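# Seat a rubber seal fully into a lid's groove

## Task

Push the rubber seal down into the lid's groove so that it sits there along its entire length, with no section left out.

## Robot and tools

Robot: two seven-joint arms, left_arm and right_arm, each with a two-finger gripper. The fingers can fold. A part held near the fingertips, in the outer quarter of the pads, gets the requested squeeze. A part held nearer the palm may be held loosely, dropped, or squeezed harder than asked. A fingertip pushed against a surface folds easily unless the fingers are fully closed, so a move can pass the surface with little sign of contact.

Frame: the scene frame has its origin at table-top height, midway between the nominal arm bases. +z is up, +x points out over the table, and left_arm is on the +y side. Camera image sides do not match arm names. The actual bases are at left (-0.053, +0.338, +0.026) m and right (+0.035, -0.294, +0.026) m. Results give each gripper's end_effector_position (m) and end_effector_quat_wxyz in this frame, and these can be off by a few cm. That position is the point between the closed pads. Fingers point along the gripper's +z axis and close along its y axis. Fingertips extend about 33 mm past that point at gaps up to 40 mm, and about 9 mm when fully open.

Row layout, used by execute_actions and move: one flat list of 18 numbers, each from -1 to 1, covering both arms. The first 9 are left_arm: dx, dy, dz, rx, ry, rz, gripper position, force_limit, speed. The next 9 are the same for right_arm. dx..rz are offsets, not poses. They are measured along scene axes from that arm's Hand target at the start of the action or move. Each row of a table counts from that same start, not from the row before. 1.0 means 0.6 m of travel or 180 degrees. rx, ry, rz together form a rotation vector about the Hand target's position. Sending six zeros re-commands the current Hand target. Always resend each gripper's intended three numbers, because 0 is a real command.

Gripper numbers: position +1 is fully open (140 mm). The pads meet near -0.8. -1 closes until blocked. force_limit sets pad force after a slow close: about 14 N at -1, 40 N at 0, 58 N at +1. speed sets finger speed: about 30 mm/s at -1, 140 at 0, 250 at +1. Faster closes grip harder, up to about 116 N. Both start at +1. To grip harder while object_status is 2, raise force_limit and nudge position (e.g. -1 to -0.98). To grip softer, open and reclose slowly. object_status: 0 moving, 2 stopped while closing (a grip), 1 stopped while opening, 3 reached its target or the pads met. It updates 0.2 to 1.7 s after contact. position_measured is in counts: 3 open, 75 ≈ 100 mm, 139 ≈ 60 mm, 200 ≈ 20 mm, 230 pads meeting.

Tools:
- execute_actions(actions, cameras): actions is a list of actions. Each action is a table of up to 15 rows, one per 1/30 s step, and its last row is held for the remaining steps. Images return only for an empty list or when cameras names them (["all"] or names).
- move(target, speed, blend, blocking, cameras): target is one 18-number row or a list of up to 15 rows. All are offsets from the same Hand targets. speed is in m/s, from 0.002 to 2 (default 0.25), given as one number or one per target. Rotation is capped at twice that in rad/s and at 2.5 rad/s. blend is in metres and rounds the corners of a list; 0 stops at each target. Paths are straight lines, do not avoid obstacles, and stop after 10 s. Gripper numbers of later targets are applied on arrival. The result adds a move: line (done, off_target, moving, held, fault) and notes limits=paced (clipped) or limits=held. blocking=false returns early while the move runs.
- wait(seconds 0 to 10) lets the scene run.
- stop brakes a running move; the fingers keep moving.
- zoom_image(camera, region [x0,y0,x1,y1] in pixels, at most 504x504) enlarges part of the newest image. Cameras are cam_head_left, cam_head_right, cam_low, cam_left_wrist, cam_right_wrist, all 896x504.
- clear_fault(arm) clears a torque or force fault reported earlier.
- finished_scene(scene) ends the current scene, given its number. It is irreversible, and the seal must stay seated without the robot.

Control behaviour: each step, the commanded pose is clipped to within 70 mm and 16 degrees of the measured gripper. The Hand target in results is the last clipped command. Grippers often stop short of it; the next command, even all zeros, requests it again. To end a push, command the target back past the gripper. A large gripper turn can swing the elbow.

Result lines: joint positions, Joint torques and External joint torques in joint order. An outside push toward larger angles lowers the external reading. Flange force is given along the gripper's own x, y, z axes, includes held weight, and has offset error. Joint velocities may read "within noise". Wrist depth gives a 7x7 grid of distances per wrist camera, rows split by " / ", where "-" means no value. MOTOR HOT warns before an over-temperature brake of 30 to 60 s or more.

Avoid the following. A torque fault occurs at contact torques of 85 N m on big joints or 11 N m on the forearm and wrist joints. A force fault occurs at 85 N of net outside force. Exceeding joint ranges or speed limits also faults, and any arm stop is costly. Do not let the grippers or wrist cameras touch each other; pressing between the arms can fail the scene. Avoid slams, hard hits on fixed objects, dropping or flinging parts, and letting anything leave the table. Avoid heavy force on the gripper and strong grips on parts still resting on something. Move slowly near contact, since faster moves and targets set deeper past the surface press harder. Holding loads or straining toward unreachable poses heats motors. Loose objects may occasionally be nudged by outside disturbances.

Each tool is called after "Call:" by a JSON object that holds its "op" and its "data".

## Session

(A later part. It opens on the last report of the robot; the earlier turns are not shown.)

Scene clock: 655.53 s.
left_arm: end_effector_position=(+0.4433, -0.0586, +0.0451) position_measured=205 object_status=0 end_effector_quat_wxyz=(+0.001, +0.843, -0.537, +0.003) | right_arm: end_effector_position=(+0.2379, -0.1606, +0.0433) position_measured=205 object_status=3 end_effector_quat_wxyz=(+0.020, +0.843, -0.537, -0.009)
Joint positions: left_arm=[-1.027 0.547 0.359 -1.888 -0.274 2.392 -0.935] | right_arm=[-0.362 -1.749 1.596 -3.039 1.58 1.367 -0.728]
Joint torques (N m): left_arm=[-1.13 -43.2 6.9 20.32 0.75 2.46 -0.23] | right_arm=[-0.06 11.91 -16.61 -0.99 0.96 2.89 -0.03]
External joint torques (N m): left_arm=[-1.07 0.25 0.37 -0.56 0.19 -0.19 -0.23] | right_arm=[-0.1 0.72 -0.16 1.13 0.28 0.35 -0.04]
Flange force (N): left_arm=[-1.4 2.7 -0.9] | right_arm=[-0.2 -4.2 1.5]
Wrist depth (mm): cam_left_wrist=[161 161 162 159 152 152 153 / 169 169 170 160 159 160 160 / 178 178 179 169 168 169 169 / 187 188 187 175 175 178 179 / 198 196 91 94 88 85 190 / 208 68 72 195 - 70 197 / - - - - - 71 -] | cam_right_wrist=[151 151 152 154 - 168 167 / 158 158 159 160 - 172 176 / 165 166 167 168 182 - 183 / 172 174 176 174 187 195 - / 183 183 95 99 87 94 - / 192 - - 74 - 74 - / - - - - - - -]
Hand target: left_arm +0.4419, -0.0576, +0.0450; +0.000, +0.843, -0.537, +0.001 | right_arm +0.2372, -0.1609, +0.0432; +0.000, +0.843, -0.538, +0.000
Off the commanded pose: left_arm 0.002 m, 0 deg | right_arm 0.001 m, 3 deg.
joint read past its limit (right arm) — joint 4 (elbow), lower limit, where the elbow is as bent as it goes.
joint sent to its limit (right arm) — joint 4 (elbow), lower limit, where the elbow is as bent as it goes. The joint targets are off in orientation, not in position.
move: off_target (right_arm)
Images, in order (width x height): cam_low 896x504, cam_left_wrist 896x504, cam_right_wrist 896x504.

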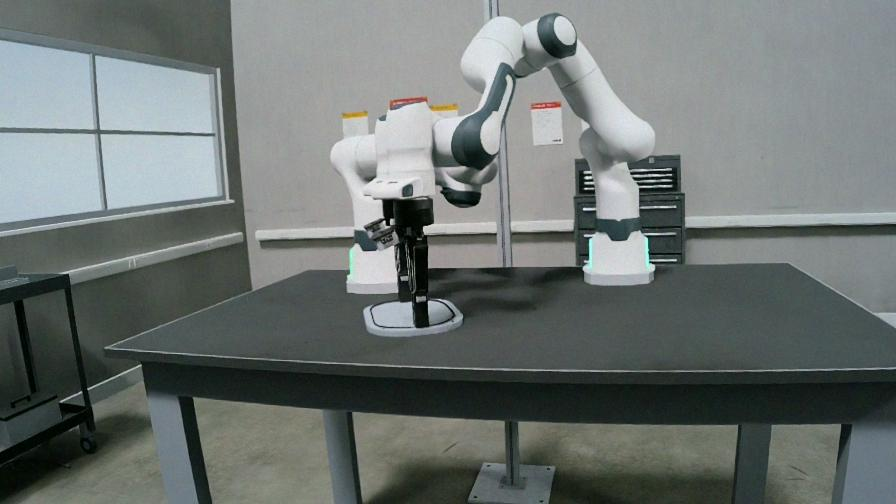

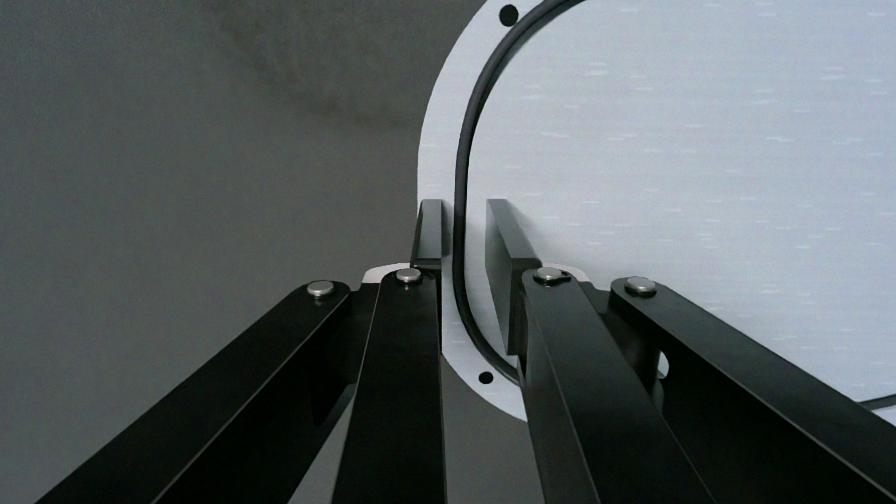

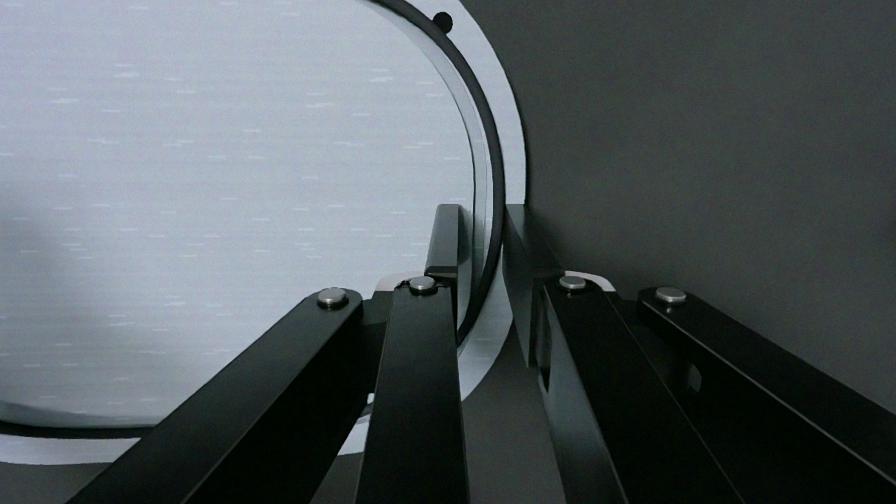

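Call:
{"op": "move", "data": {"target": [[0,0,0.08,0,0,0,-0.6,0,-1,0,0,0.08,0,0,0,-0.6,0,-1],[-0.1718,-0.0813,0.315,0,0,0,1,0,0,0.0213,-0.4318,0.428,0,0,0,-0.8,0,0]], "speed": [0.06,0.25], "blend": [0.01,0], "cameras": ["all"]}}

Call:
{"op": "zoom_image", "data": {"camera": "cam_left_wrist", "region": [200, 0, 450, 300]}}

Call:
{"op": "zoom_image", "data": {"camera": "cam_left_wrist", "region": [430, 0, 680, 300]}}

Scene clock: 723.70 s.
left_arm: end_effector_position=(+0.3387, -0.1076, +0.2341) position_measured=3 object_status=0 end_effector_quat_wxyz=(+0.002, +0.843, -0.538, +0.002) | right_arm: end_effector_position=(+0.2500, -0.4184, +0.2995) position_measured=229 object_status=3 end_effector_quat_wxyz=(-0.002, +0.842, -0.539, -0.001)
Joint positions: left_arm=[-1.264 0.154 0.419 -1.919 -0.075 2.063 -1.231] | right_arm=[-1.213 -1.198 0.483 -2.72 0.449 1.563 -1.482]
Joint torques (N m): left_arm=[-0.71 -33.43 2.32 24.3 1.23 2.46 -0.31] | right_arm=[-0.07 6.99 -10.37 21.66 0.7 2.65 -0.26]
External joint torques (N m): left_arm=[-0.7 0.84 0.15 -0.1 0.49 -0.22 -0.31] | right_arm=[-0.07 0.13 0.39 0.04 -0.18 0.02 -0.26]
Flange force (N): left_arm=[1.4 0.8 0.0] | right_arm=[1.1 -0.2 0.1]
Wrist depth (mm): cam_left_wrist=[327 328 323 322 327 333 336 / 343 344 336 336 338 353 346 / 361 363 354 355 354 372 359 / 377 133 379 374 380 137 391 / - 113 406 411 416 137 97 / - 430 436 436 439 448 98 / - 461 463 469 470 472 -] | cam_right_wrist=[- - - - - - 399 / 430 - - 422 429 410 - / - - - - - - 433 / 475 476 - 120 460 458 - / - 478 88 93 87 87 - / - - - - - 74 - / - - - - - - -]
Hand target: left_arm +0.3388, -0.1064, +0.2340; +0.000, +0.843, -0.537, +0.001 | right_arm +0.2499, -0.4199, +0.3000; +0.000, +0.843, -0.538, +0.000
Off the commanded pose: left_arm 0.001 m, 0 deg | right_arm 0.002 m, 0 deg.
move: done

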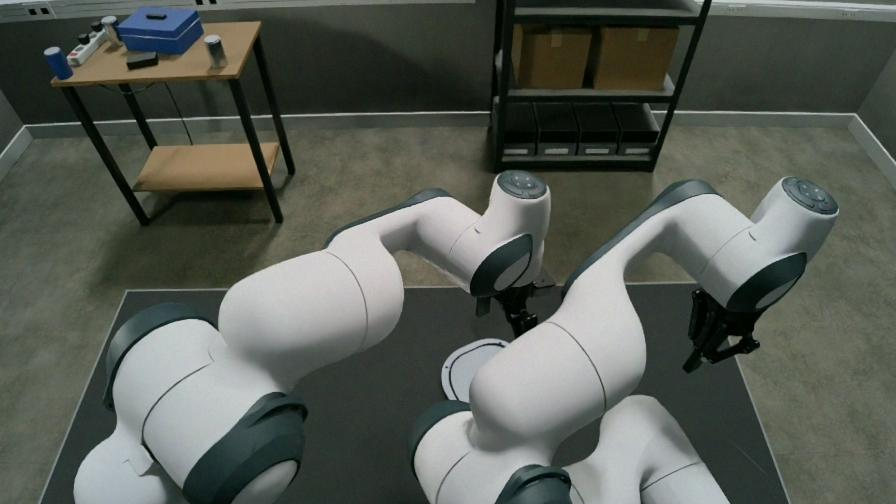

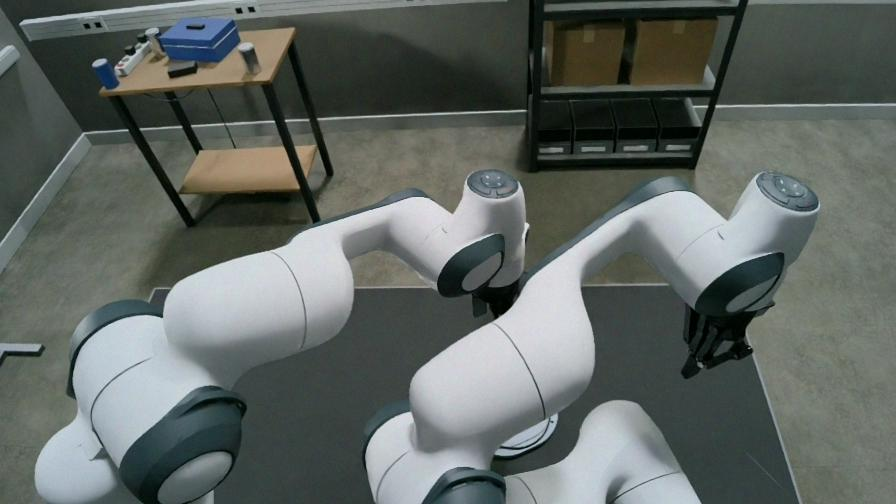

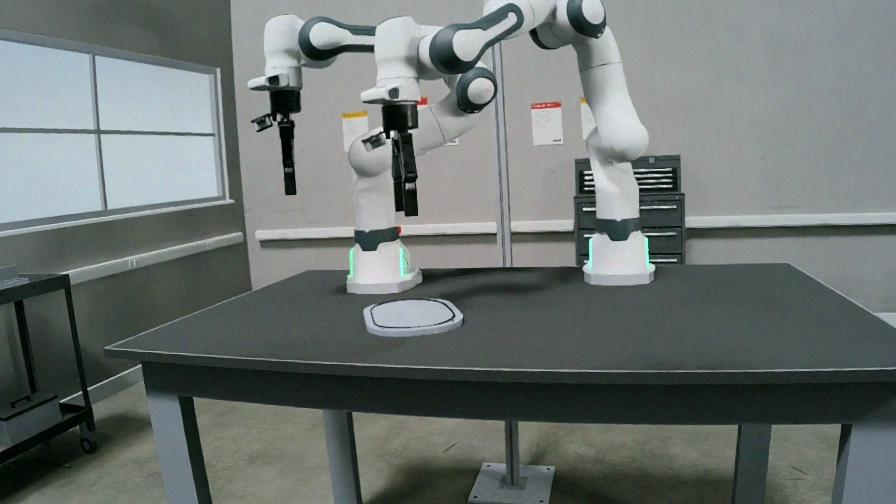

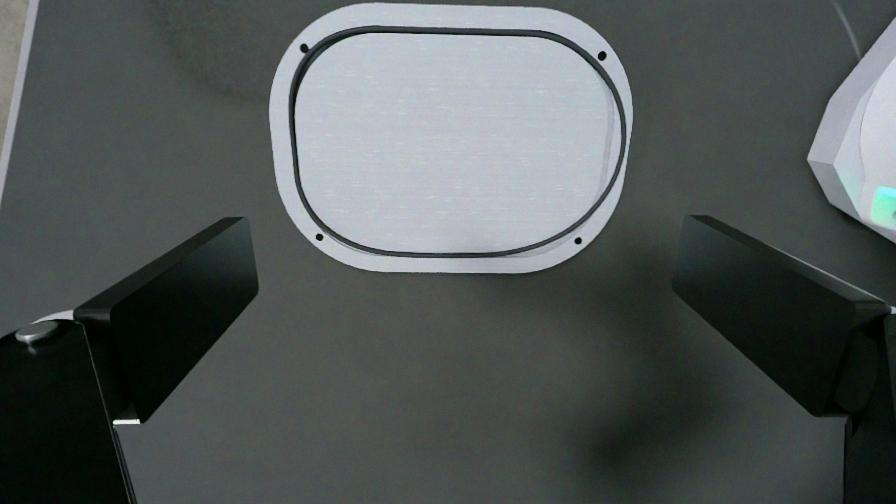

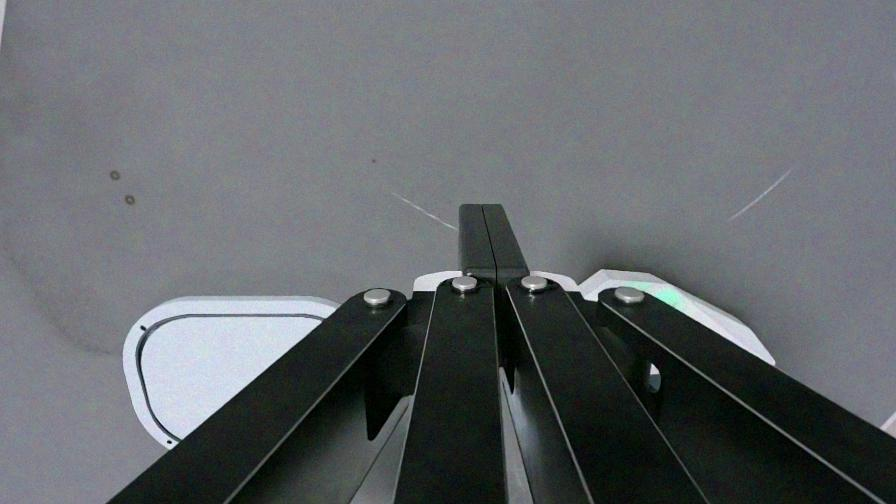

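Scaled by 1.680 from the camera's 896x504 image, which has a finer 1280x720 frame.

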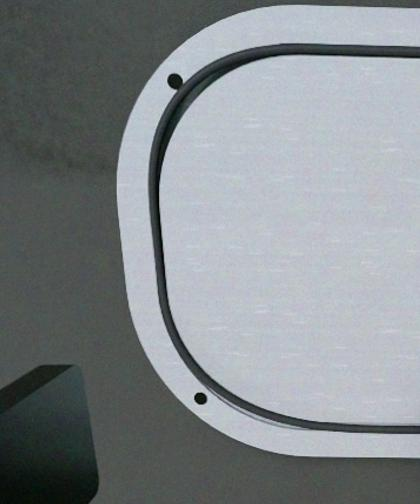

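Scaled by 1.680 from the camera's 896x504 image, which has a finer 1280x720 frame.

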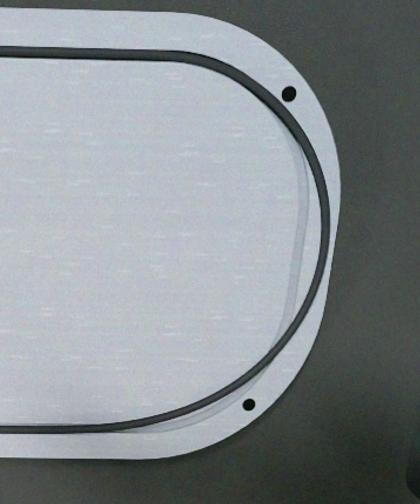

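Call:
{"op": "move", "data": {"target": [-0.1697,-0.0785,-0.2483,0,0,-0.0067,-0.324,0,0,0,0,0,0,0,0,-0.8,0,0], "speed": 0.15, "cameras": ["cam_left_wrist"]}}

Scene clock: 756.47 s.
left_arm: end_effector_position=(+0.2488, -0.1391, +0.1072) position_measured=170 object_status=3 end_effector_quat_wxyz=(-0.005, +0.832, -0.555, -0.011) | right_arm: end_effector_position=(+0.2500, -0.4184, +0.2995) position_measured=229 object_status=3 end_effector_quat_wxyz=(-0.002, +0.842, -0.539, -0.001)
Joint positions: left_arm=[-1.36 0.261 0.344 -2.122 -0.121 2.341 -1.317] | right_arm=[-1.213 -1.198 0.483 -2.72 0.449 1.563 -1.482]
Joint torques (N m): left_arm=[-0.44 -35.56 3.45 21.97 0.59 2.42 -0.02] | right_arm=[-0.05 6.95 -10.36 21.62 0.72 2.64 -0.27]
External joint torques (N m): left_arm=[-0.26 0.48 0.57 0.22 -0.01 -0.18 -0.02] | right_arm=[-0.08 0.18 0.42 -0.02 -0.15 0.01 -0.27]
Flange force (N): left_arm=[2.0 -0.4 0.0] | right_arm=[1.3 -0.3 0.3]
Wrist depth (mm): cam_left_wrist=[202 202 204 204 215 218 219 / 213 214 215 216 226 229 227 / - 226 227 228 240 244 239 / 239 240 238 243 162 254 259 / 268 83 93 269 94 88 274 / - 71 67 293 - 77 67 / - - - 314 - - 67] | cam_right_wrist=[414 - - - - - - / - - - - - 420 414 / 453 - - - 450 - - / - - - 120 454 - - / - 485 88 93 87 87 - / - - - - - 74 - / - - - - - - -]
Hand target: left_arm +0.2501, -0.1380, +0.1080; -0.006, +0.832, -0.555, -0.011 (not the last commanded pose) | right_arm +0.2499, -0.4199, +0.3000; +0.000, +0.843, -0.538, +0.000
Off the commanded pose: left_arm 0.029 m, 2 deg | right_arm 0.002 m, 0 deg.
move: held (left_arm; a check stopped the path); limits=held
pose unreachable (left arm): on one or more control steps of this call, first in action 0 (counted from 0), this arm could not follow its commanded pose, so it was not sent that pose on those steps. It may still have moved: this result reports where it is.
cause: moving toward the commanded pose would bring a part of the arm too close to another arm (a part of this arm just beyond joint 5 (forearm roll) and a part of the right arm just beyond its joint 3 (upper arm roll), along the way the arms are being sent, or toward where that arm still pushes).
Images, in order (width x height): cam_left_wrist 896x504.

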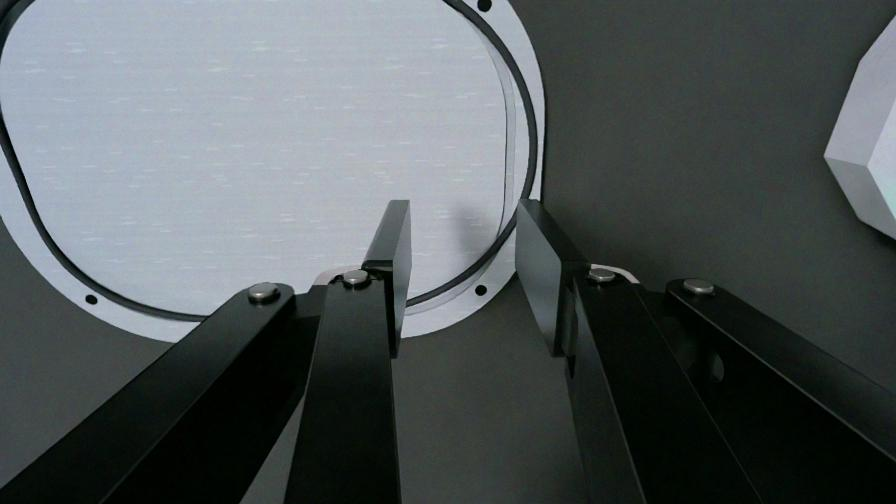

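Call:
{"op": "move", "data": {"target": [[0,0,0,0,0,0,-0.324,0,0,0.4167,-0.3333,-0.0833,0,0,0,-0.8,0,0],[-0.0252,-0.0333,-0.0383,-0.007,-0.0038,0.0062,-0.324,0,0,0.4167,-0.3333,-0.0833,0,0,0,-0.8,0,0]], "speed": [0.3,0.1], "cameras": ["cam_head_left","cam_left_wrist"]}}

Scene clock: 781.33 s.
left_arm: end_effector_position=(+0.2488, -0.1391, +0.1072) position_measured=170 object_status=3 end_effector_quat_wxyz=(-0.005, +0.832, -0.555, -0.011) | right_arm: end_effector_position=(+0.2541, -0.4220, +0.2992) position_measured=229 object_status=3 end_effector_quat_wxyz=(+0.000, +0.843, -0.539, -0.002)
Joint positions: left_arm=[-1.36 0.261 0.344 -2.122 -0.121 2.341 -1.317] | right_arm=[-1.22 -1.179 0.493 -2.711 0.452 1.576 -1.482]
Joint torques (N m): left_arm=[-0.46 -35.56 3.43 21.94 0.59 2.42 -0.04] | right_arm=[0.86 5.85 -11.17 21.06 0.9 2.42 -0.07]
External joint torques (N m): left_arm=[-0.58 0.32 0.27 0.28 -0.01 -0.16 -0.03] | right_arm=[0.94 -0.65 -0.2 -0.49 0.05 -0.21 -0.07]
Flange force (N): left_arm=[1.8 0.3 -0.2] | right_arm=[-5.0 1.3 1.6]
Wrist depth (mm): cam_left_wrist=[202 203 204 205 215 218 218 / 213 214 215 216 226 230 228 / 225 226 227 229 240 243 239 / 239 240 238 240 162 257 259 / 267 83 93 266 94 88 273 / - 71 67 292 - 77 67 / - - - 315 - - 67] | cam_right_wrist=[- - - 406 - 402 397 / - - - 417 - 422 - / - - - 437 - - - / 497 - - 120 450 483 - / - 483 88 93 87 439 485 / - - - - - 74 - / - - - - - - -]
Hand target: left_arm +0.2501, -0.1380, +0.1080; -0.006, +0.832, -0.555, -0.011 (not the last commanded pose) | right_arm +0.2530, -0.4211, +0.2992; -0.001, +0.843, -0.538, -0.003 (not the last commanded pose)
Off the commanded pose: left_arm 0.032 m, 2 deg | right_arm 0.319 m, 0 deg.
move: held (right_arm; a check stopped the path), off_target (left_arm; braked when a check withheld steps of right_arm); path passed 0 of 2 targets; limits=held
pose unreachable (right arm): on one or more control steps of this call, first in action 0 (counted from 0), this arm could not follow its commanded pose, so it was not sent that pose on those steps. It may still have moved: this result reports where it is.
cause: moving toward the commanded pose would bring a part of the arm too close to another arm (a part of this arm just beyond joint 3 (upper arm roll) and a part of the left arm just beyond its joint 5 (forearm roll), 8 mm apart when this arm was first held).
Images, in order (width x height): cam_head_left 896x504, cam_left_wrist 896x504.

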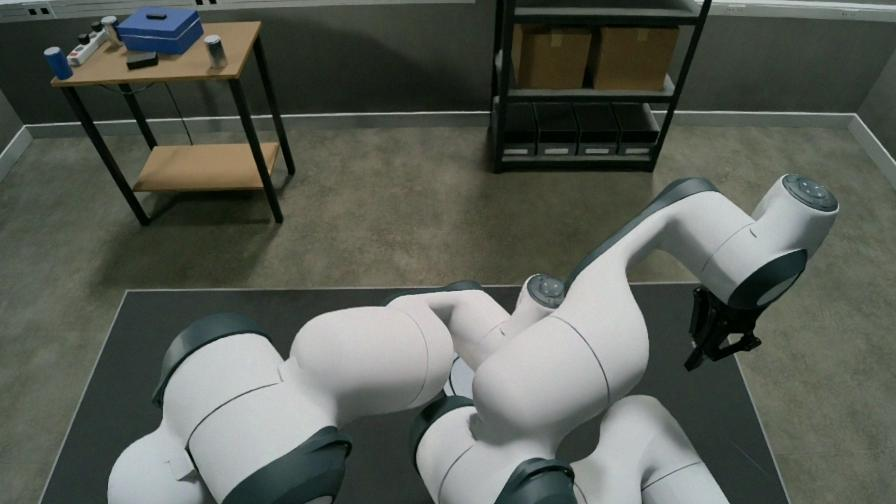

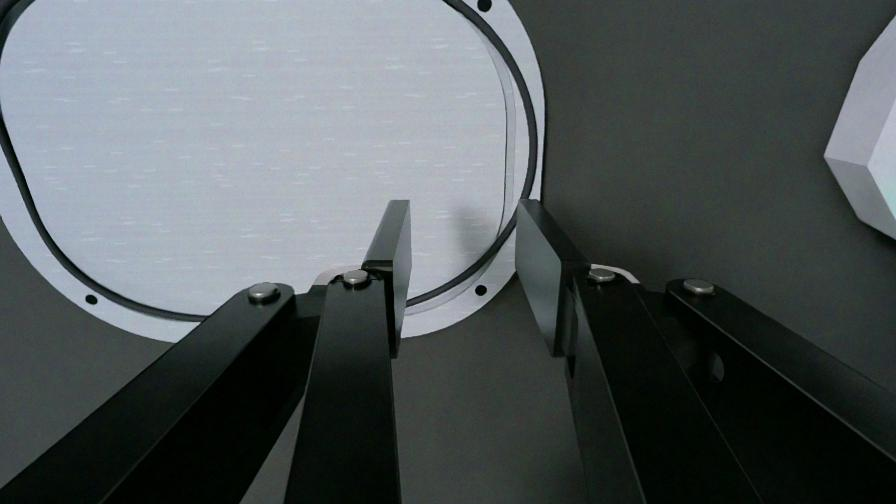

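Call:
{"op": "move", "data": {"target": [[0.1833,0.23,0.2367,-0.007,-0.0038,0.0062,-0.324,0,0,0,0,0,0,0,0,-0.8,0,0],[0.1833,0.23,0.2367,-0.007,-0.0038,0.0062,-0.324,0,0,0.4117,-0.3317,-0.082,0,0,0,-0.8,0,0]], "speed": [0.2,0.25], "cameras": ["cam_head_left","cam_low"]}}

Scene clock: 794.60 s.
left_arm: end_effector_position=(+0.3601, -0.0010, +0.2504) position_measured=170 object_status=3 end_effector_quat_wxyz=(+0.003, +0.839, -0.544, +0.001) | right_arm: end_effector_position=(+0.5011, -0.6198, +0.2502) position_measured=229 object_status=3 end_effector_quat_wxyz=(-0.002, +0.844, -0.537, -0.001)
Joint positions: left_arm=[-1.214 -0.052 0.506 -2.11 0.023 2.068 -1.123] | right_arm=[-1.706 0.15 1.167 -1.977 -0.15 2.029 -0.941]
Joint velocities: left_arm=[within noise] | right_arm=[0.001 -0.001 -0.003 0.001 -0.001 -0.001 0.006]
Joint torques (N m): left_arm=[-0.69 -24.74 -0.72 24.78 1.17 2.45 0.1] | right_arm=[0.92 -17 4.36 24.24 0.28 2.42 0.15]
External joint torques (N m): left_arm=[-0.64 1.43 0.18 0.27 0.44 -0.23 0.1] | right_arm=[0.95 -0.69 -0.1 0.13 -0.45 -0.21 0.15]
Flange force (N): left_arm=[4.7 -2.1 0.2] | right_arm=[2.7 -3.2 0.1]
Wrist depth (mm): cam_left_wrist=[1114 342 341 334 337 341 353 / 362 359 361 351 354 363 370 / 378 378 379 382 386 387 390 / 402 398 393 401 162 411 413 / 417 84 93 427 94 88 434 / - 71 67 454 - 77 67 / - - - 487 - - 67] | cam_right_wrist=[1219 1192 1186 1192 1197 1197 1208 / 1273 1267 383 - 1214 1243 1248 / 1338 1331 395 - - 1338 1311 / 1373 1402 - 120 - 414 1365 / 1490 1456 88 93 87 82 - / 1561 - - - - 74 452 / - - - - - - -]
Hand target: left_arm +0.3601, +0.0000, +0.2501; +0.000, +0.837, -0.547, +0.000 | right_arm +0.5000, -0.6201, +0.2500; -0.001, +0.843, -0.538, -0.003
Off the commanded pose: left_arm 0.001 m, 0 deg | right_arm 0.001 m, 0 deg.
move: done
Images, in order (width x height): cam_head_left 896x504, cam_low 896x504.

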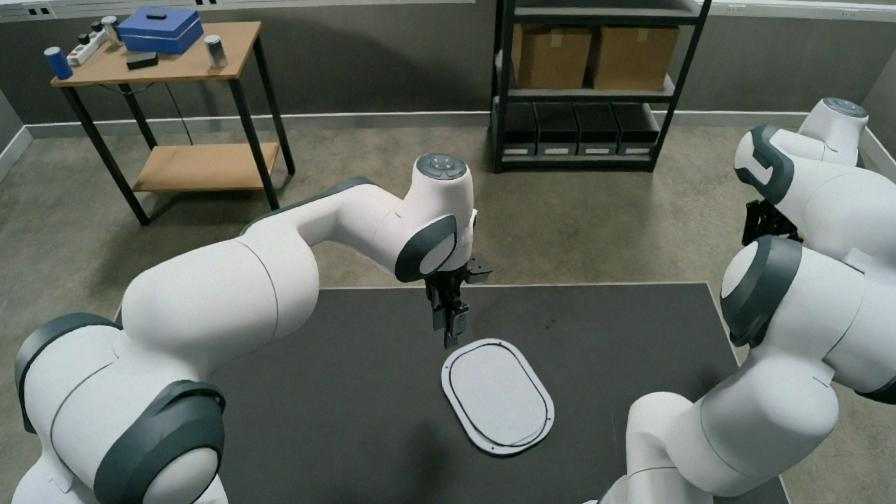

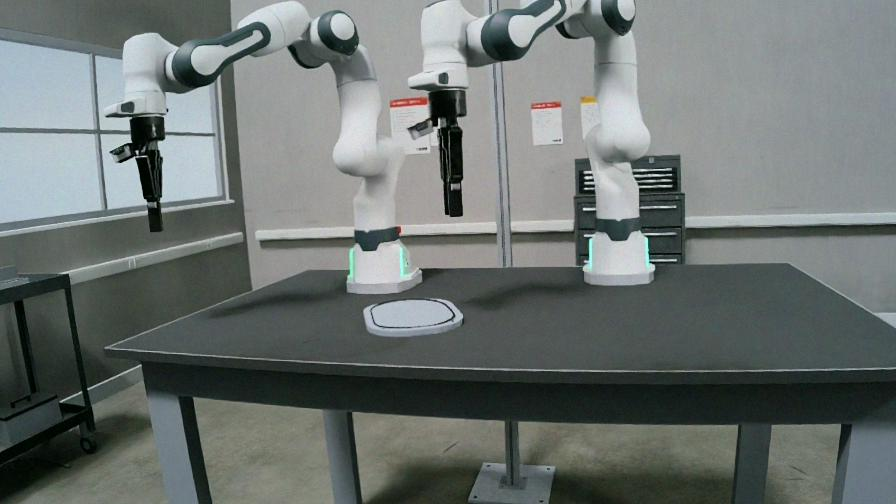

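Call:
{"op": "move", "data": {"target": [-0.2083,-0.2633,-0.275,0,0,0,-0.324,0,0,0,0,0,0,0,0,-0.8,0,0], "speed": 0.2, "cameras": ["cam_left_wrist"]}}

Call:
{"op": "zoom_image", "data": {"camera": "cam_left_wrist", "region": [380, 0, 600, 300]}}

Scene clock: 801.93 s.
left_arm: end_effector_position=(+0.2345, -0.1563, +0.0848) position_measured=170 object_status=3 end_effector_quat_wxyz=(-0.001, +0.835, -0.550, -0.002) | right_arm: end_effector_position=(+0.5009, -0.6199, +0.2500) position_measured=229 object_status=3 end_effector_quat_wxyz=(-0.002, +0.843, -0.538, -0.001)
Joint positions: left_arm=[-1.389 0.308 0.333 -2.128 -0.149 2.41 -1.347] | right_arm=[-1.703 0.15 1.164 -1.977 -0.15 2.029 -0.939]
Joint velocities: left_arm=[-0.001 0 0.001 0 0 0 -0.005] | right_arm=[within noise]
Joint torques (N m): left_arm=[-0.79 -35.82 3.75 21.51 0.11 2.93 -0.39] | right_arm=[0.96 -17.67 4.35 24.19 0.6 2.46 0.06]
External joint torques (N m): left_arm=[-0.82 1.23 0.22 0.34 -0.46 0.28 -0.39] | right_arm=[1.01 -1.27 -0.09 0.12 -0.13 -0.17 0.06]
Flange force (N): left_arm=[3.9 1.0 2.6] | right_arm=[-2.3 -0.1 -1.4]
Wrist depth (mm): cam_left_wrist=[184 184 185 188 197 199 199 / 194 194 194 195 207 208 207 / 204 205 205 206 219 220 214 / 215 216 212 216 162 234 231 / 229 84 93 235 94 88 246 / - 71 67 262 - 77 67 / - - - 280 - - 67] | cam_right_wrist=[1214 1208 1243 1176 1208 1208 1197 / 1273 1248 - 363 1231 1273 1254 / 1311 1324 - 385 - 1324 1311 / 1410 1410 - 120 - - 1358 / 1456 1490 88 93 87 83 - / 1561 - - - - 74 - / - - - - - - -]
Hand target: left_arm +0.2351, -0.1580, +0.0851; +0.000, +0.837, -0.547, +0.000 | right_arm +0.5000, -0.6201, +0.2500; -0.001, +0.843, -0.538, -0.003
Off the commanded pose: left_arm 0.002 m, 1 deg | right_arm 0.001 m, 0 deg.
move: done
Images, in order (width x height): cam_left_wrist 896x504.

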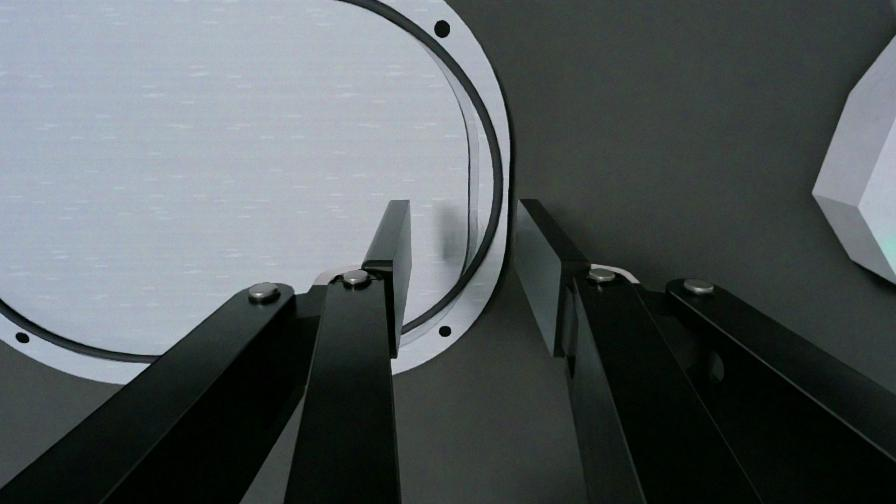

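Scaled by 1.680 from the camera's 896x504 image, which has a finer 1280x720 frame.

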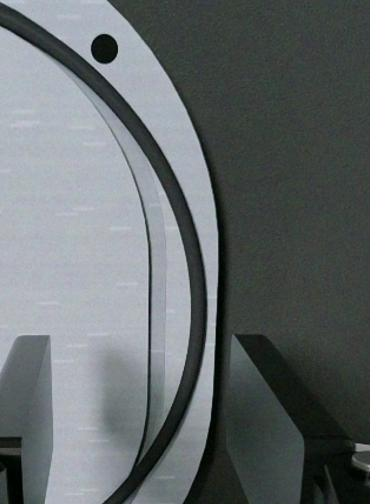

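Call:
{"op": "move", "data": {"target": [[-0.0055,-0.0098,-0.0418,0,0,0,-0.324,0,0,0,0,0,0,0,0,-0.8,0,0],[-0.0055,-0.0098,-0.0648,0,0,0,-0.324,0,-1,0,0,0,0,0,0,-0.8,0,0],[-0.0055,-0.0098,-0.0648,0,0,0,-0.73,0,-1,0,0,0,0,0,0,-0.8,0,0]], "speed": [0.1,0.04,0.04], "cameras": ["cam_left_wrist"]}}

Call:
{"op": "zoom_image", "data": {"camera": "cam_left_wrist", "region": [350, 0, 600, 260]}}

Scene clock: 819.90 s.
left_arm: end_effector_position=(+0.2314, -0.1628, +0.0463) position_measured=221 object_status=0 end_effector_quat_wxyz=(-0.001, +0.838, -0.546, -0.001) | right_arm: end_effector_position=(+0.5009, -0.6199, +0.2500) position_measured=229 object_status=3 end_effector_quat_wxyz=(-0.002, +0.843, -0.538, -0.001)
Joint positions: left_arm=[-1.378 0.393 0.306 -2.12 -0.189 2.484 -1.341] | right_arm=[-1.703 0.15 1.164 -1.977 -0.15 2.029 -0.939]
Joint torques (N m): left_arm=[-0.27 -37.85 3.93 20 0.23 2.95 0.1] | right_arm=[0.93 -17.67 4.34 24.2 0.62 2.46 0.07]
External joint torques (N m): left_arm=[-0.4 0.93 -0.33 -0.03 -0.29 0.3 0.1] | right_arm=[1.03 -1.26 -0.05 0.07 -0.11 -0.18 0.07]
Flange force (N): left_arm=[1.7 0.2 2.9] | right_arm=[-2.4 -0.1 -1.3]
Wrist depth (mm): cam_left_wrist=[151 150 151 154 162 163 164 / 158 158 159 159 171 172 173 / 166 167 167 168 180 181 182 / 176 176 177 125 189 192 193 / 187 185 81 83 88 199 205 / 195 68 71 67 - 71 215 / - - - - - 69 -] | cam_right_wrist=[1219 1197 - 1197 1192 1192 1181 / 1279 1273 - - 1237 1254 1254 / 1317 1351 - - 377 1285 1298 / 1387 1417 - 120 - - 1402 / 1456 1448 88 93 87 83 - / 1561 - - - - 74 - / - - - - - - -]
Hand target: left_arm +0.2318, -0.1639, +0.0462; +0.000, +0.837, -0.547, +0.000 | right_arm +0.5000, -0.6201, +0.2500; -0.001, +0.843, -0.538, -0.003
Off the commanded pose: left_arm 0.001 m, 0 deg | right_arm 0.001 m, 0 deg.
move: done
Images, in order (width x height): cam_left_wrist 896x504.

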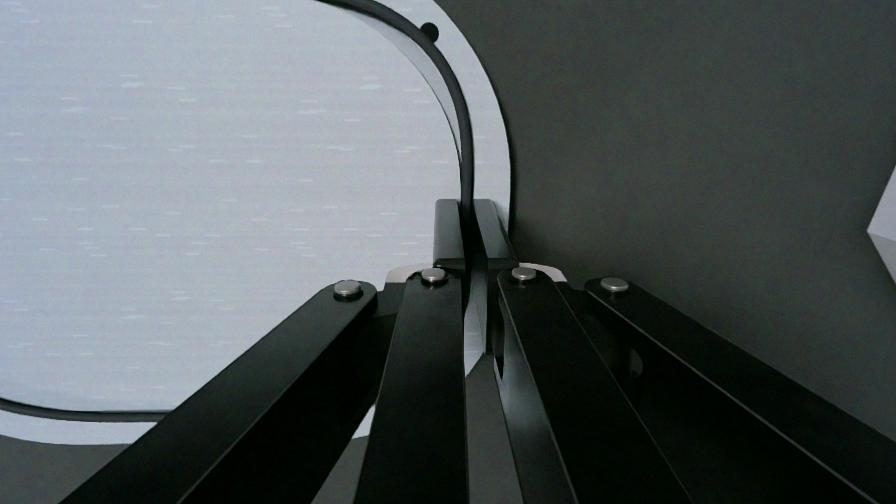

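Scaled by 1.938 from the camera's 896x504 image, which has a finer 1280x720 frame.

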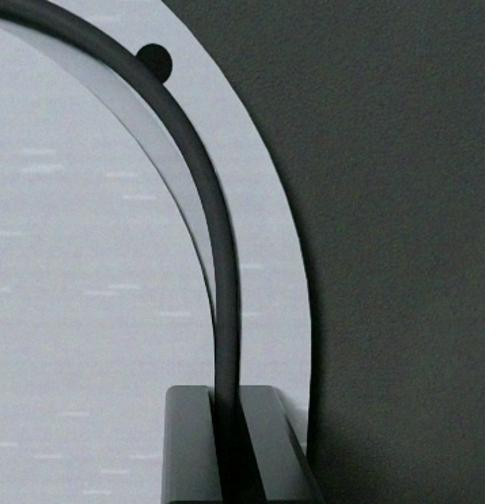

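Call:
{"op": "move", "data": {"target": [[-0.0016,-0.0007,0.0027,0,0,0,-0.73,0,-1,0,0,0,0,0,0,-0.8,0,0],[-0.0016,-0.0007,0.0027,0,0,0,-1,0,-1,0,0,0,0,0,0,-0.8,0,0]], "speed": 0.02, "cameras": ["cam_left_wrist"]}}

Call:
{"op": "zoom_image", "data": {"camera": "cam_left_wrist", "region": [350, 0, 600, 260]}}

Scene clock: 828.60 s.
left_arm: end_effector_position=(+0.2315, -0.1632, +0.0470) position_measured=228 object_status=0 end_effector_quat_wxyz=(-0.001, +0.838, -0.546, -0.001) | right_arm: end_effector_position=(+0.5009, -0.6199, +0.2500) position_measured=229 object_status=3 end_effector_quat_wxyz=(-0.002, +0.843, -0.538, -0.001)
Joint positions: left_arm=[-1.378 0.392 0.306 -2.12 -0.189 2.484 -1.341] | right_arm=[-1.703 0.15 1.164 -1.977 -0.15 2.029 -0.939]
Joint torques (N m): left_arm=[-0.68 -38.6 4.32 19.99 0.51 2.72 -0.05] | right_arm=[0.94 -17.66 4.31 24.19 0.63 2.46 0.06]
External joint torques (N m): left_arm=[-0.6 0.29 0.25 -0.13 -0.01 0.06 -0.05] | right_arm=[1.07 -1.29 -0.05 0.12 -0.1 -0.17 0.06]
Flange force (N): left_arm=[-0.3 0.8 0.2] | right_arm=[-2.5 -0.1 -1.5]
Wrist depth (mm): cam_left_wrist=[152 151 151 155 163 163 164 / 158 159 159 160 172 172 173 / 167 167 168 167 181 183 182 / 176 177 177 119 190 192 193 / 187 187 84 83 86 199 205 / 197 - 71 67 - 70 216 / - - - - - 72 -] | cam_right_wrist=[1219 1197 1267 1186 1176 1197 1197 / 1273 1273 375 377 1248 1260 1267 / 1324 1324 - - 390 1291 1298 / 1380 1387 408 120 - - 1331 / 1498 1425 88 93 87 87 - / 1551 - - - - 74 - / - - - - - - -]
Hand target: left_arm +0.2308, -0.1643, +0.0478; +0.000, +0.837, -0.547, +0.000 | right_arm +0.5000, -0.6201, +0.2500; -0.001, +0.843, -0.538, -0.003
Off the commanded pose: left_arm 0.002 m, 0 deg | right_arm 0.001 m, 0 deg.
move: done
Images, in order (width x height): cam_left_wrist 896x504.

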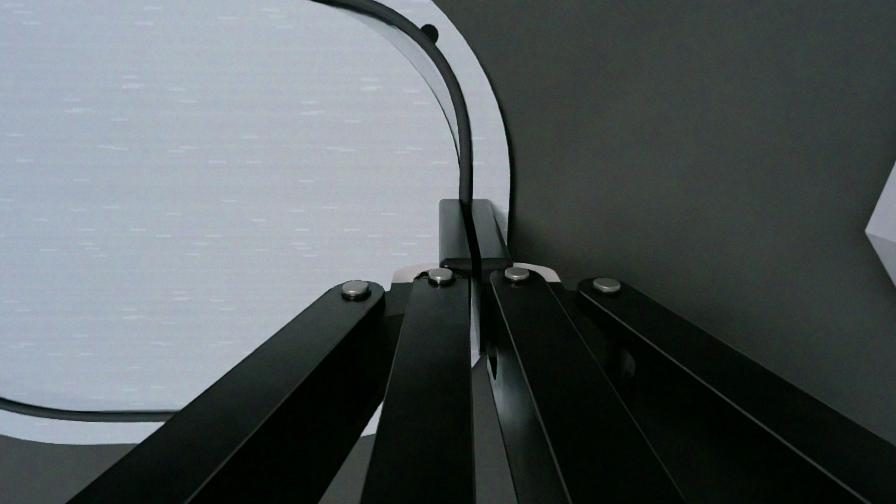

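Scaled by 1.938 from the camera's 896x504 image, which has a finer 1280x720 frame.

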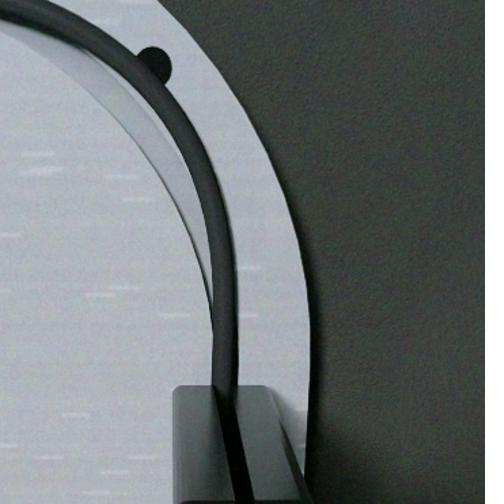

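Call:
{"op": "move", "data": {"target": [0,0,-0.0197,0,0,0,-1,0,-1,0,0,0,0,0,0,-0.8,0,0], "speed": 0.02, "cameras": ["cam_left_wrist"]}}

Call:
{"op": "zoom_image", "data": {"camera": "cam_left_wrist", "region": [350, 0, 600, 260]}}

Scene clock: 835.93 s.
left_arm: end_effector_position=(+0.2328, -0.1669, +0.0454) position_measured=228 object_status=2 end_effector_quat_wxyz=(+0.003, +0.839, -0.545, +0.003) | right_arm: end_effector_position=(+0.5009, -0.6199, +0.2500) position_measured=229 object_status=3 end_effector_quat_wxyz=(-0.002, +0.843, -0.538, -0.001)
Joint positions: left_arm=[-1.372 0.398 0.3 -2.118 -0.196 2.499 -1.339] | right_arm=[-1.703 0.15 1.164 -1.977 -0.15 2.029 -0.939]
Joint velocities: left_arm=[0.002 0 -0.003 0.001 0 0.005 0.001] | right_arm=[within noise]
Joint torques (N m): left_arm=[-0.44 -29.85 2.47 17.78 -0.14 3.84 0.23] | right_arm=[0.92 -17.67 4.32 24.16 0.62 2.46 0.06]
External joint torques (N m): left_arm=[-0.43 9.27 -1.66 -2.33 -0.66 1.16 0.23] | right_arm=[0.92 -1.22 -0.17 0.01 -0.11 -0.18 0.06]
Flange force (N): left_arm=[11.5 -1.0 23.1] | right_arm=[-2.5 0.2 -1.2]
Wrist depth (mm): cam_left_wrist=[151 150 152 155 162 163 164 / 157 157 158 160 171 171 172 / 165 166 166 167 180 180 182 / 174 175 176 120 189 191 192 / 185 185 84 83 86 198 204 / 194 - 71 67 - 70 214 / - - - - - 72 -] | cam_right_wrist=[1208 1214 1140 1219 1176 1203 1197 / 1273 1254 - - 1248 1237 1243 / 1331 1311 403 - - 1267 1311 / 1387 1387 - 120 - - 1402 / 1473 1465 88 93 87 87 - / 1551 - - - - 74 - / - - - - - - -]
Hand target: left_arm +0.2308, -0.1643, +0.0360; +0.000, +0.837, -0.547, +0.000 | right_arm +0.5000, -0.6201, +0.2500; -0.001, +0.843, -0.538, -0.003
Off the commanded pose: left_arm 0.010 m, 1 deg | right_arm 0.001 m, 0 deg.
move: off_target (left_arm)
Images, in order (width x height): cam_left_wrist 896x504.

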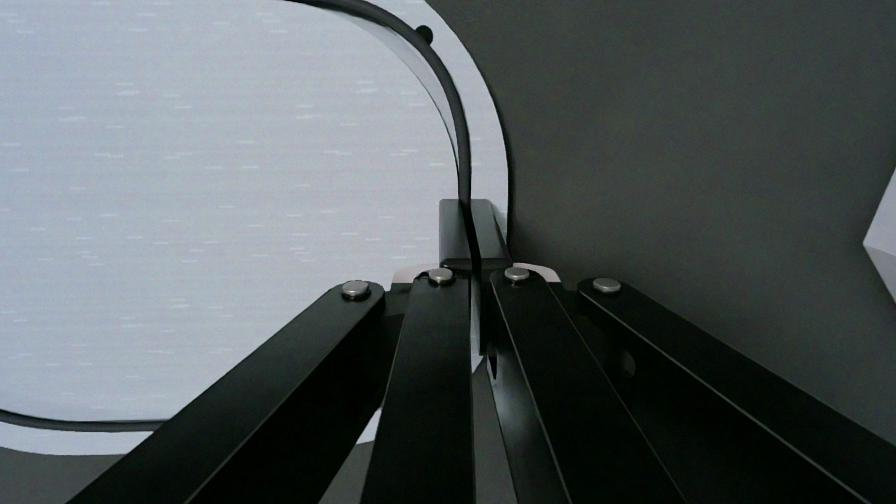

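Scaled by 1.938 from the camera's 896x504 image, which has a finer 1280x720 frame.

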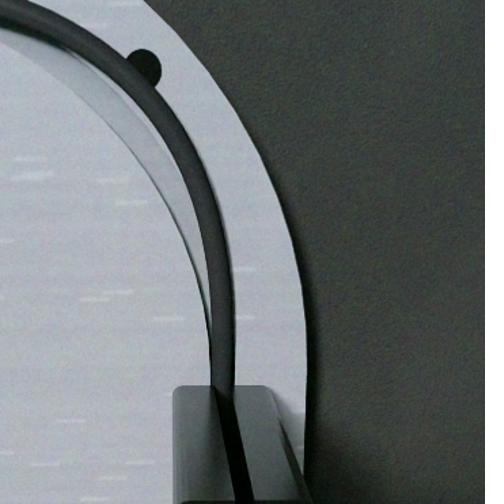

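Call:
{"op": "move", "data": {"target": [[0,0,0.016,0,0,0,-1,0,-1,0,0,0,0,0,0,-0.8,0,0],[0,0,0.016,0,0,0,-0.6,0,-1,0,0,0,0,0,0,-0.8,0,0]], "speed": 0.02, "cameras": ["cam_left_wrist"]}}

Call:
{"op": "zoom_image", "data": {"camera": "cam_left_wrist", "region": [350, 0, 600, 260]}}

Scene clock: 843.53 s.
left_arm: end_effector_position=(+0.2315, -0.1660, +0.0457) position_measured=205 object_status=0 end_effector_quat_wxyz=(+0.002, +0.838, -0.546, +0.001) | right_arm: end_effector_position=(+0.5009, -0.6199, +0.2500) position_measured=229 object_status=3 end_effector_quat_wxyz=(-0.002, +0.843, -0.538, -0.001)
Joint positions: left_arm=[-1.373 0.396 0.3 -2.118 -0.194 2.493 -1.339] | right_arm=[-1.703 0.15 1.164 -1.977 -0.15 2.029 -0.939]
Joint torques (N m): left_arm=[-0.96 -38.71 4.44 19.39 1.01 2.46 -0.19] | right_arm=[0.94 -17.67 4.33 24.21 0.62 2.46 0.06]
External joint torques (N m): left_arm=[-0.97 0.19 0.33 -0.62 0.49 -0.2 -0.19] | right_arm=[1.13 -1.32 0.03 0.15 -0.11 -0.16 0.06]
Flange force (N): left_arm=[-2.4 1.9 -1.3] | right_arm=[-2.4 -0.2 -1.5]
Wrist depth (mm): cam_left_wrist=[151 150 151 154 162 163 164 / 157 157 158 160 171 172 172 / 165 166 167 167 180 181 182 / 175 175 175 172 187 191 192 / 185 183 91 94 88 85 205 / 194 68 72 195 - 70 212 / - - - - - 71 -] | cam_right_wrist=[1214 1208 1237 1214 1208 1192 1203 / 1260 1260 - - 1231 1248 1237 / 1338 1331 - - 393 1317 1311 / 1417 1380 - 120 425 - 1473 / 1481 1490 88 93 87 82 - / 1579 - - - - 74 - / - - - - - - -]
Hand target: left_arm +0.2308, -0.1643, +0.0456; +0.000, +0.837, -0.547, +0.000 | right_arm +0.5000, -0.6201, +0.2500; -0.001, +0.843, -0.538, -0.003
Off the commanded pose: left_arm 0.002 m, 0 deg | right_arm 0.001 m, 0 deg.
move: done
Images, in order (width x height): cam_left_wrist 896x504.

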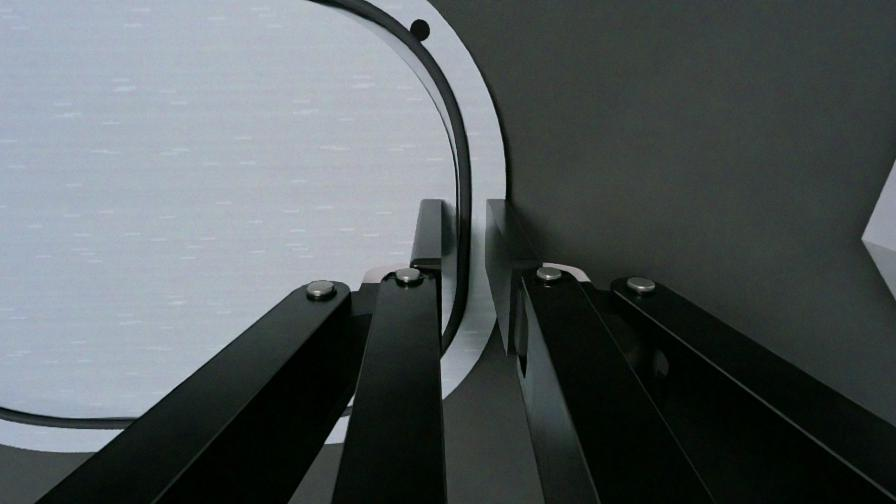

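Scaled by 1.938 from the camera's 896x504 image, which has a finer 1280x720 frame.

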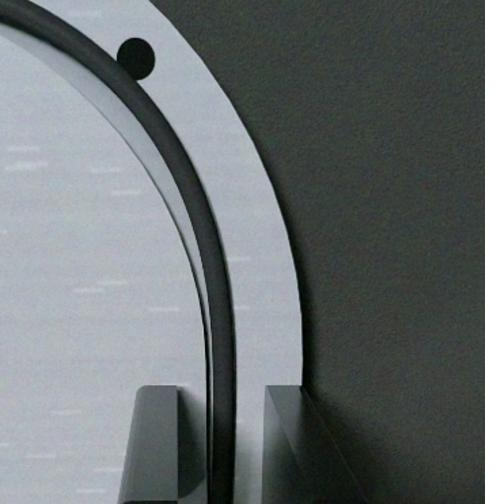

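Call:
{"op": "move", "data": {"target": [[0,0,0.0035,0,0,0,-0.6,0,-1,0,0,0,0,0,0,-0.8,0,0],[0,0,0.0035,0,0,0,-1,0,-1,0,0,0,0,0,0,-0.8,0,0],[0,0,-0.0167,0,0,0,-1,0,-1,0,0,0,0,0,0,-0.8,0,0]], "speed": 0.02, "cameras": ["cam_left_wrist"]}}

Call:
{"op": "zoom_image", "data": {"camera": "cam_left_wrist", "region": [350, 0, 600, 260]}}

Scene clock: 854.70 s.
left_arm: end_effector_position=(+0.2331, -0.1682, +0.0460) position_measured=232 object_status=3 end_effector_quat_wxyz=(+0.004, +0.838, -0.546, +0.004) | right_arm: end_effector_position=(+0.5009, -0.6199, +0.2500) position_measured=229 object_status=3 end_effector_quat_wxyz=(-0.002, +0.843, -0.538, -0.001)
Joint positions: left_arm=[-1.371 0.397 0.298 -2.117 -0.195 2.501 -1.338] | right_arm=[-1.703 0.15 1.164 -1.977 -0.15 2.029 -0.939]
Joint velocities: left_arm=[0.003 0 0 0.001 0.001 0.004 0.001] | right_arm=[within noise]
Joint torques (N m): left_arm=[-0.82 -29.37 3.01 17.28 -0.14 3.67 0.13] | right_arm=[0.91 -17.69 4.34 24.14 0.61 2.46 0.08]
External joint torques (N m): left_arm=[-0.86 9.54 -1.12 -2.67 -0.66 1 0.13] | right_arm=[0.92 -1.22 -0.15 0.08 -0.12 -0.16 0.08]
Flange force (N): left_arm=[10.6 -0.3 22.7] | right_arm=[-2.3 0.1 -1.3]
Wrist depth (mm): cam_left_wrist=[151 151 151 155 163 164 165 / 157 158 159 160 171 172 173 / 166 167 167 168 180 181 182 / 175 176 176 125 189 191 192 / 185 185 82 83 88 199 204 / 194 68 71 67 - 70 214 / - - - - - 71 -] | cam_right_wrist=[1214 1197 1097 1203 1197 1197 1197 / 1273 1279 - - 1248 1248 1237 / 1338 1331 - - - 1291 1317 / 1402 1373 - 120 - - 1365 / 1498 - 88 93 87 81 - / 1579 - - - - 74 - / - - - - - - -]
Hand target: left_arm +0.2308, -0.1643, +0.0356; +0.000, +0.837, -0.547, +0.000 | right_arm +0.5000, -0.6201, +0.2500; -0.001, +0.843, -0.538, -0.003
Off the commanded pose: left_arm 0.011 m, 1 deg | right_arm 0.001 m, 0 deg.
move: off_target (left_arm)
Images, in order (width x height): cam_left_wrist 896x504.

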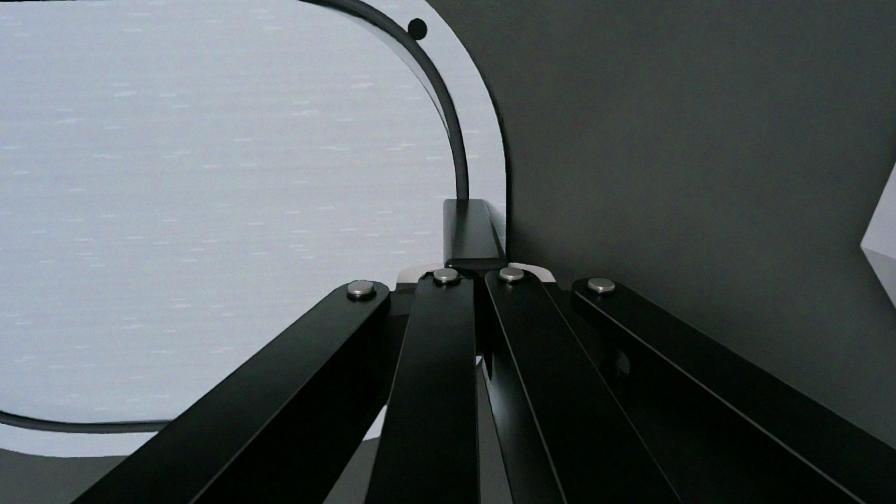

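Scaled by 1.938 from the camera's 896x504 image, which has a finer 1280x720 frame.

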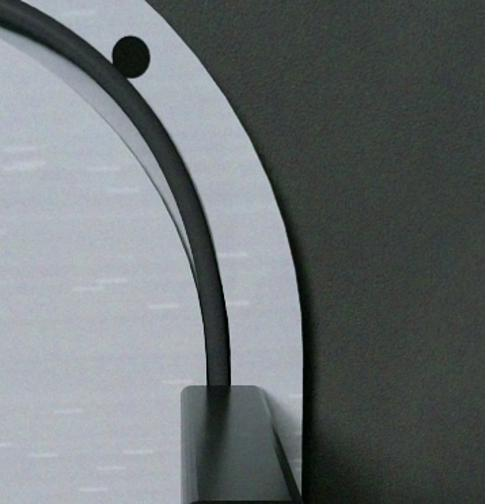

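Call:
{"op": "move", "data": {"target": [0,0,-0.01,0,0,0,-1,0,-1,0,0,0,0,0,0,-0.8,0,0], "speed": 0.02}}

Scene clock: 859.77 s.
left_arm: end_effector_position=(+0.2350, -0.1715, +0.0459) position_measured=232 object_status=3 end_effector_quat_wxyz=(+0.007, +0.838, -0.545, +0.008) | right_arm: end_effector_position=(+0.5009, -0.6199, +0.2500) position_measured=229 object_status=3 end_effector_quat_wxyz=(-0.002, +0.843, -0.538, -0.001)
Joint positions: left_arm=[-1.366 0.401 0.293 -2.114 -0.2 2.512 -1.335] | right_arm=[-1.703 0.15 1.164 -1.977 -0.15 2.029 -0.939]
Joint velocities: left_arm=[0.001 0.001 -0.002 0 0 0.004 0.002] | right_arm=[within noise]
Joint torques (N m): left_arm=[0.16 -25.1 1.8 15.39 -0.19 3.72 0.13] | right_arm=[0.89 -17.67 4.34 24.17 0.62 2.45 0.05]
External joint torques (N m): left_arm=[0.07 14.11 -2.37 -4.69 -0.71 1 0.13] | right_arm=[1.15 -1.36 0.11 0.07 -0.1 -0.18 0.05]
Flange force (N): left_arm=[13.9 -1.8 33.5] | right_arm=[-3.0 0.1 -1.5]
Wrist depth (mm): cam_left_wrist=[152 151 153 157 164 164 166 / 158 158 159 161 172 173 173 / 166 166 167 168 180 182 182 / 174 175 176 125 189 191 192 / 184 185 82 83 88 198 204 / 193 67 71 67 - 70 213 / - - - - - 71 -] | cam_right_wrist=[1208 1214 1066 1186 1214 1203 1186 / 1254 1248 - - 1231 1219 1260 / 1358 1324 - - - 1331 1331 / 1402 1395 - 120 - - 1417 / 1498 1481 88 93 87 81 - / 1551 - - - - 74 - / - - - - - - -]
Hand target: left_arm +0.2308, -0.1643, +0.0296; +0.000, +0.837, -0.547, +0.000 | right_arm +0.5000, -0.6201, +0.2500; -0.001, +0.843, -0.538, -0.003
Off the commanded pose: left_arm 0.018 m, 1 deg | right_arm 0.001 m, 0 deg.
move: off_target (left_arm)


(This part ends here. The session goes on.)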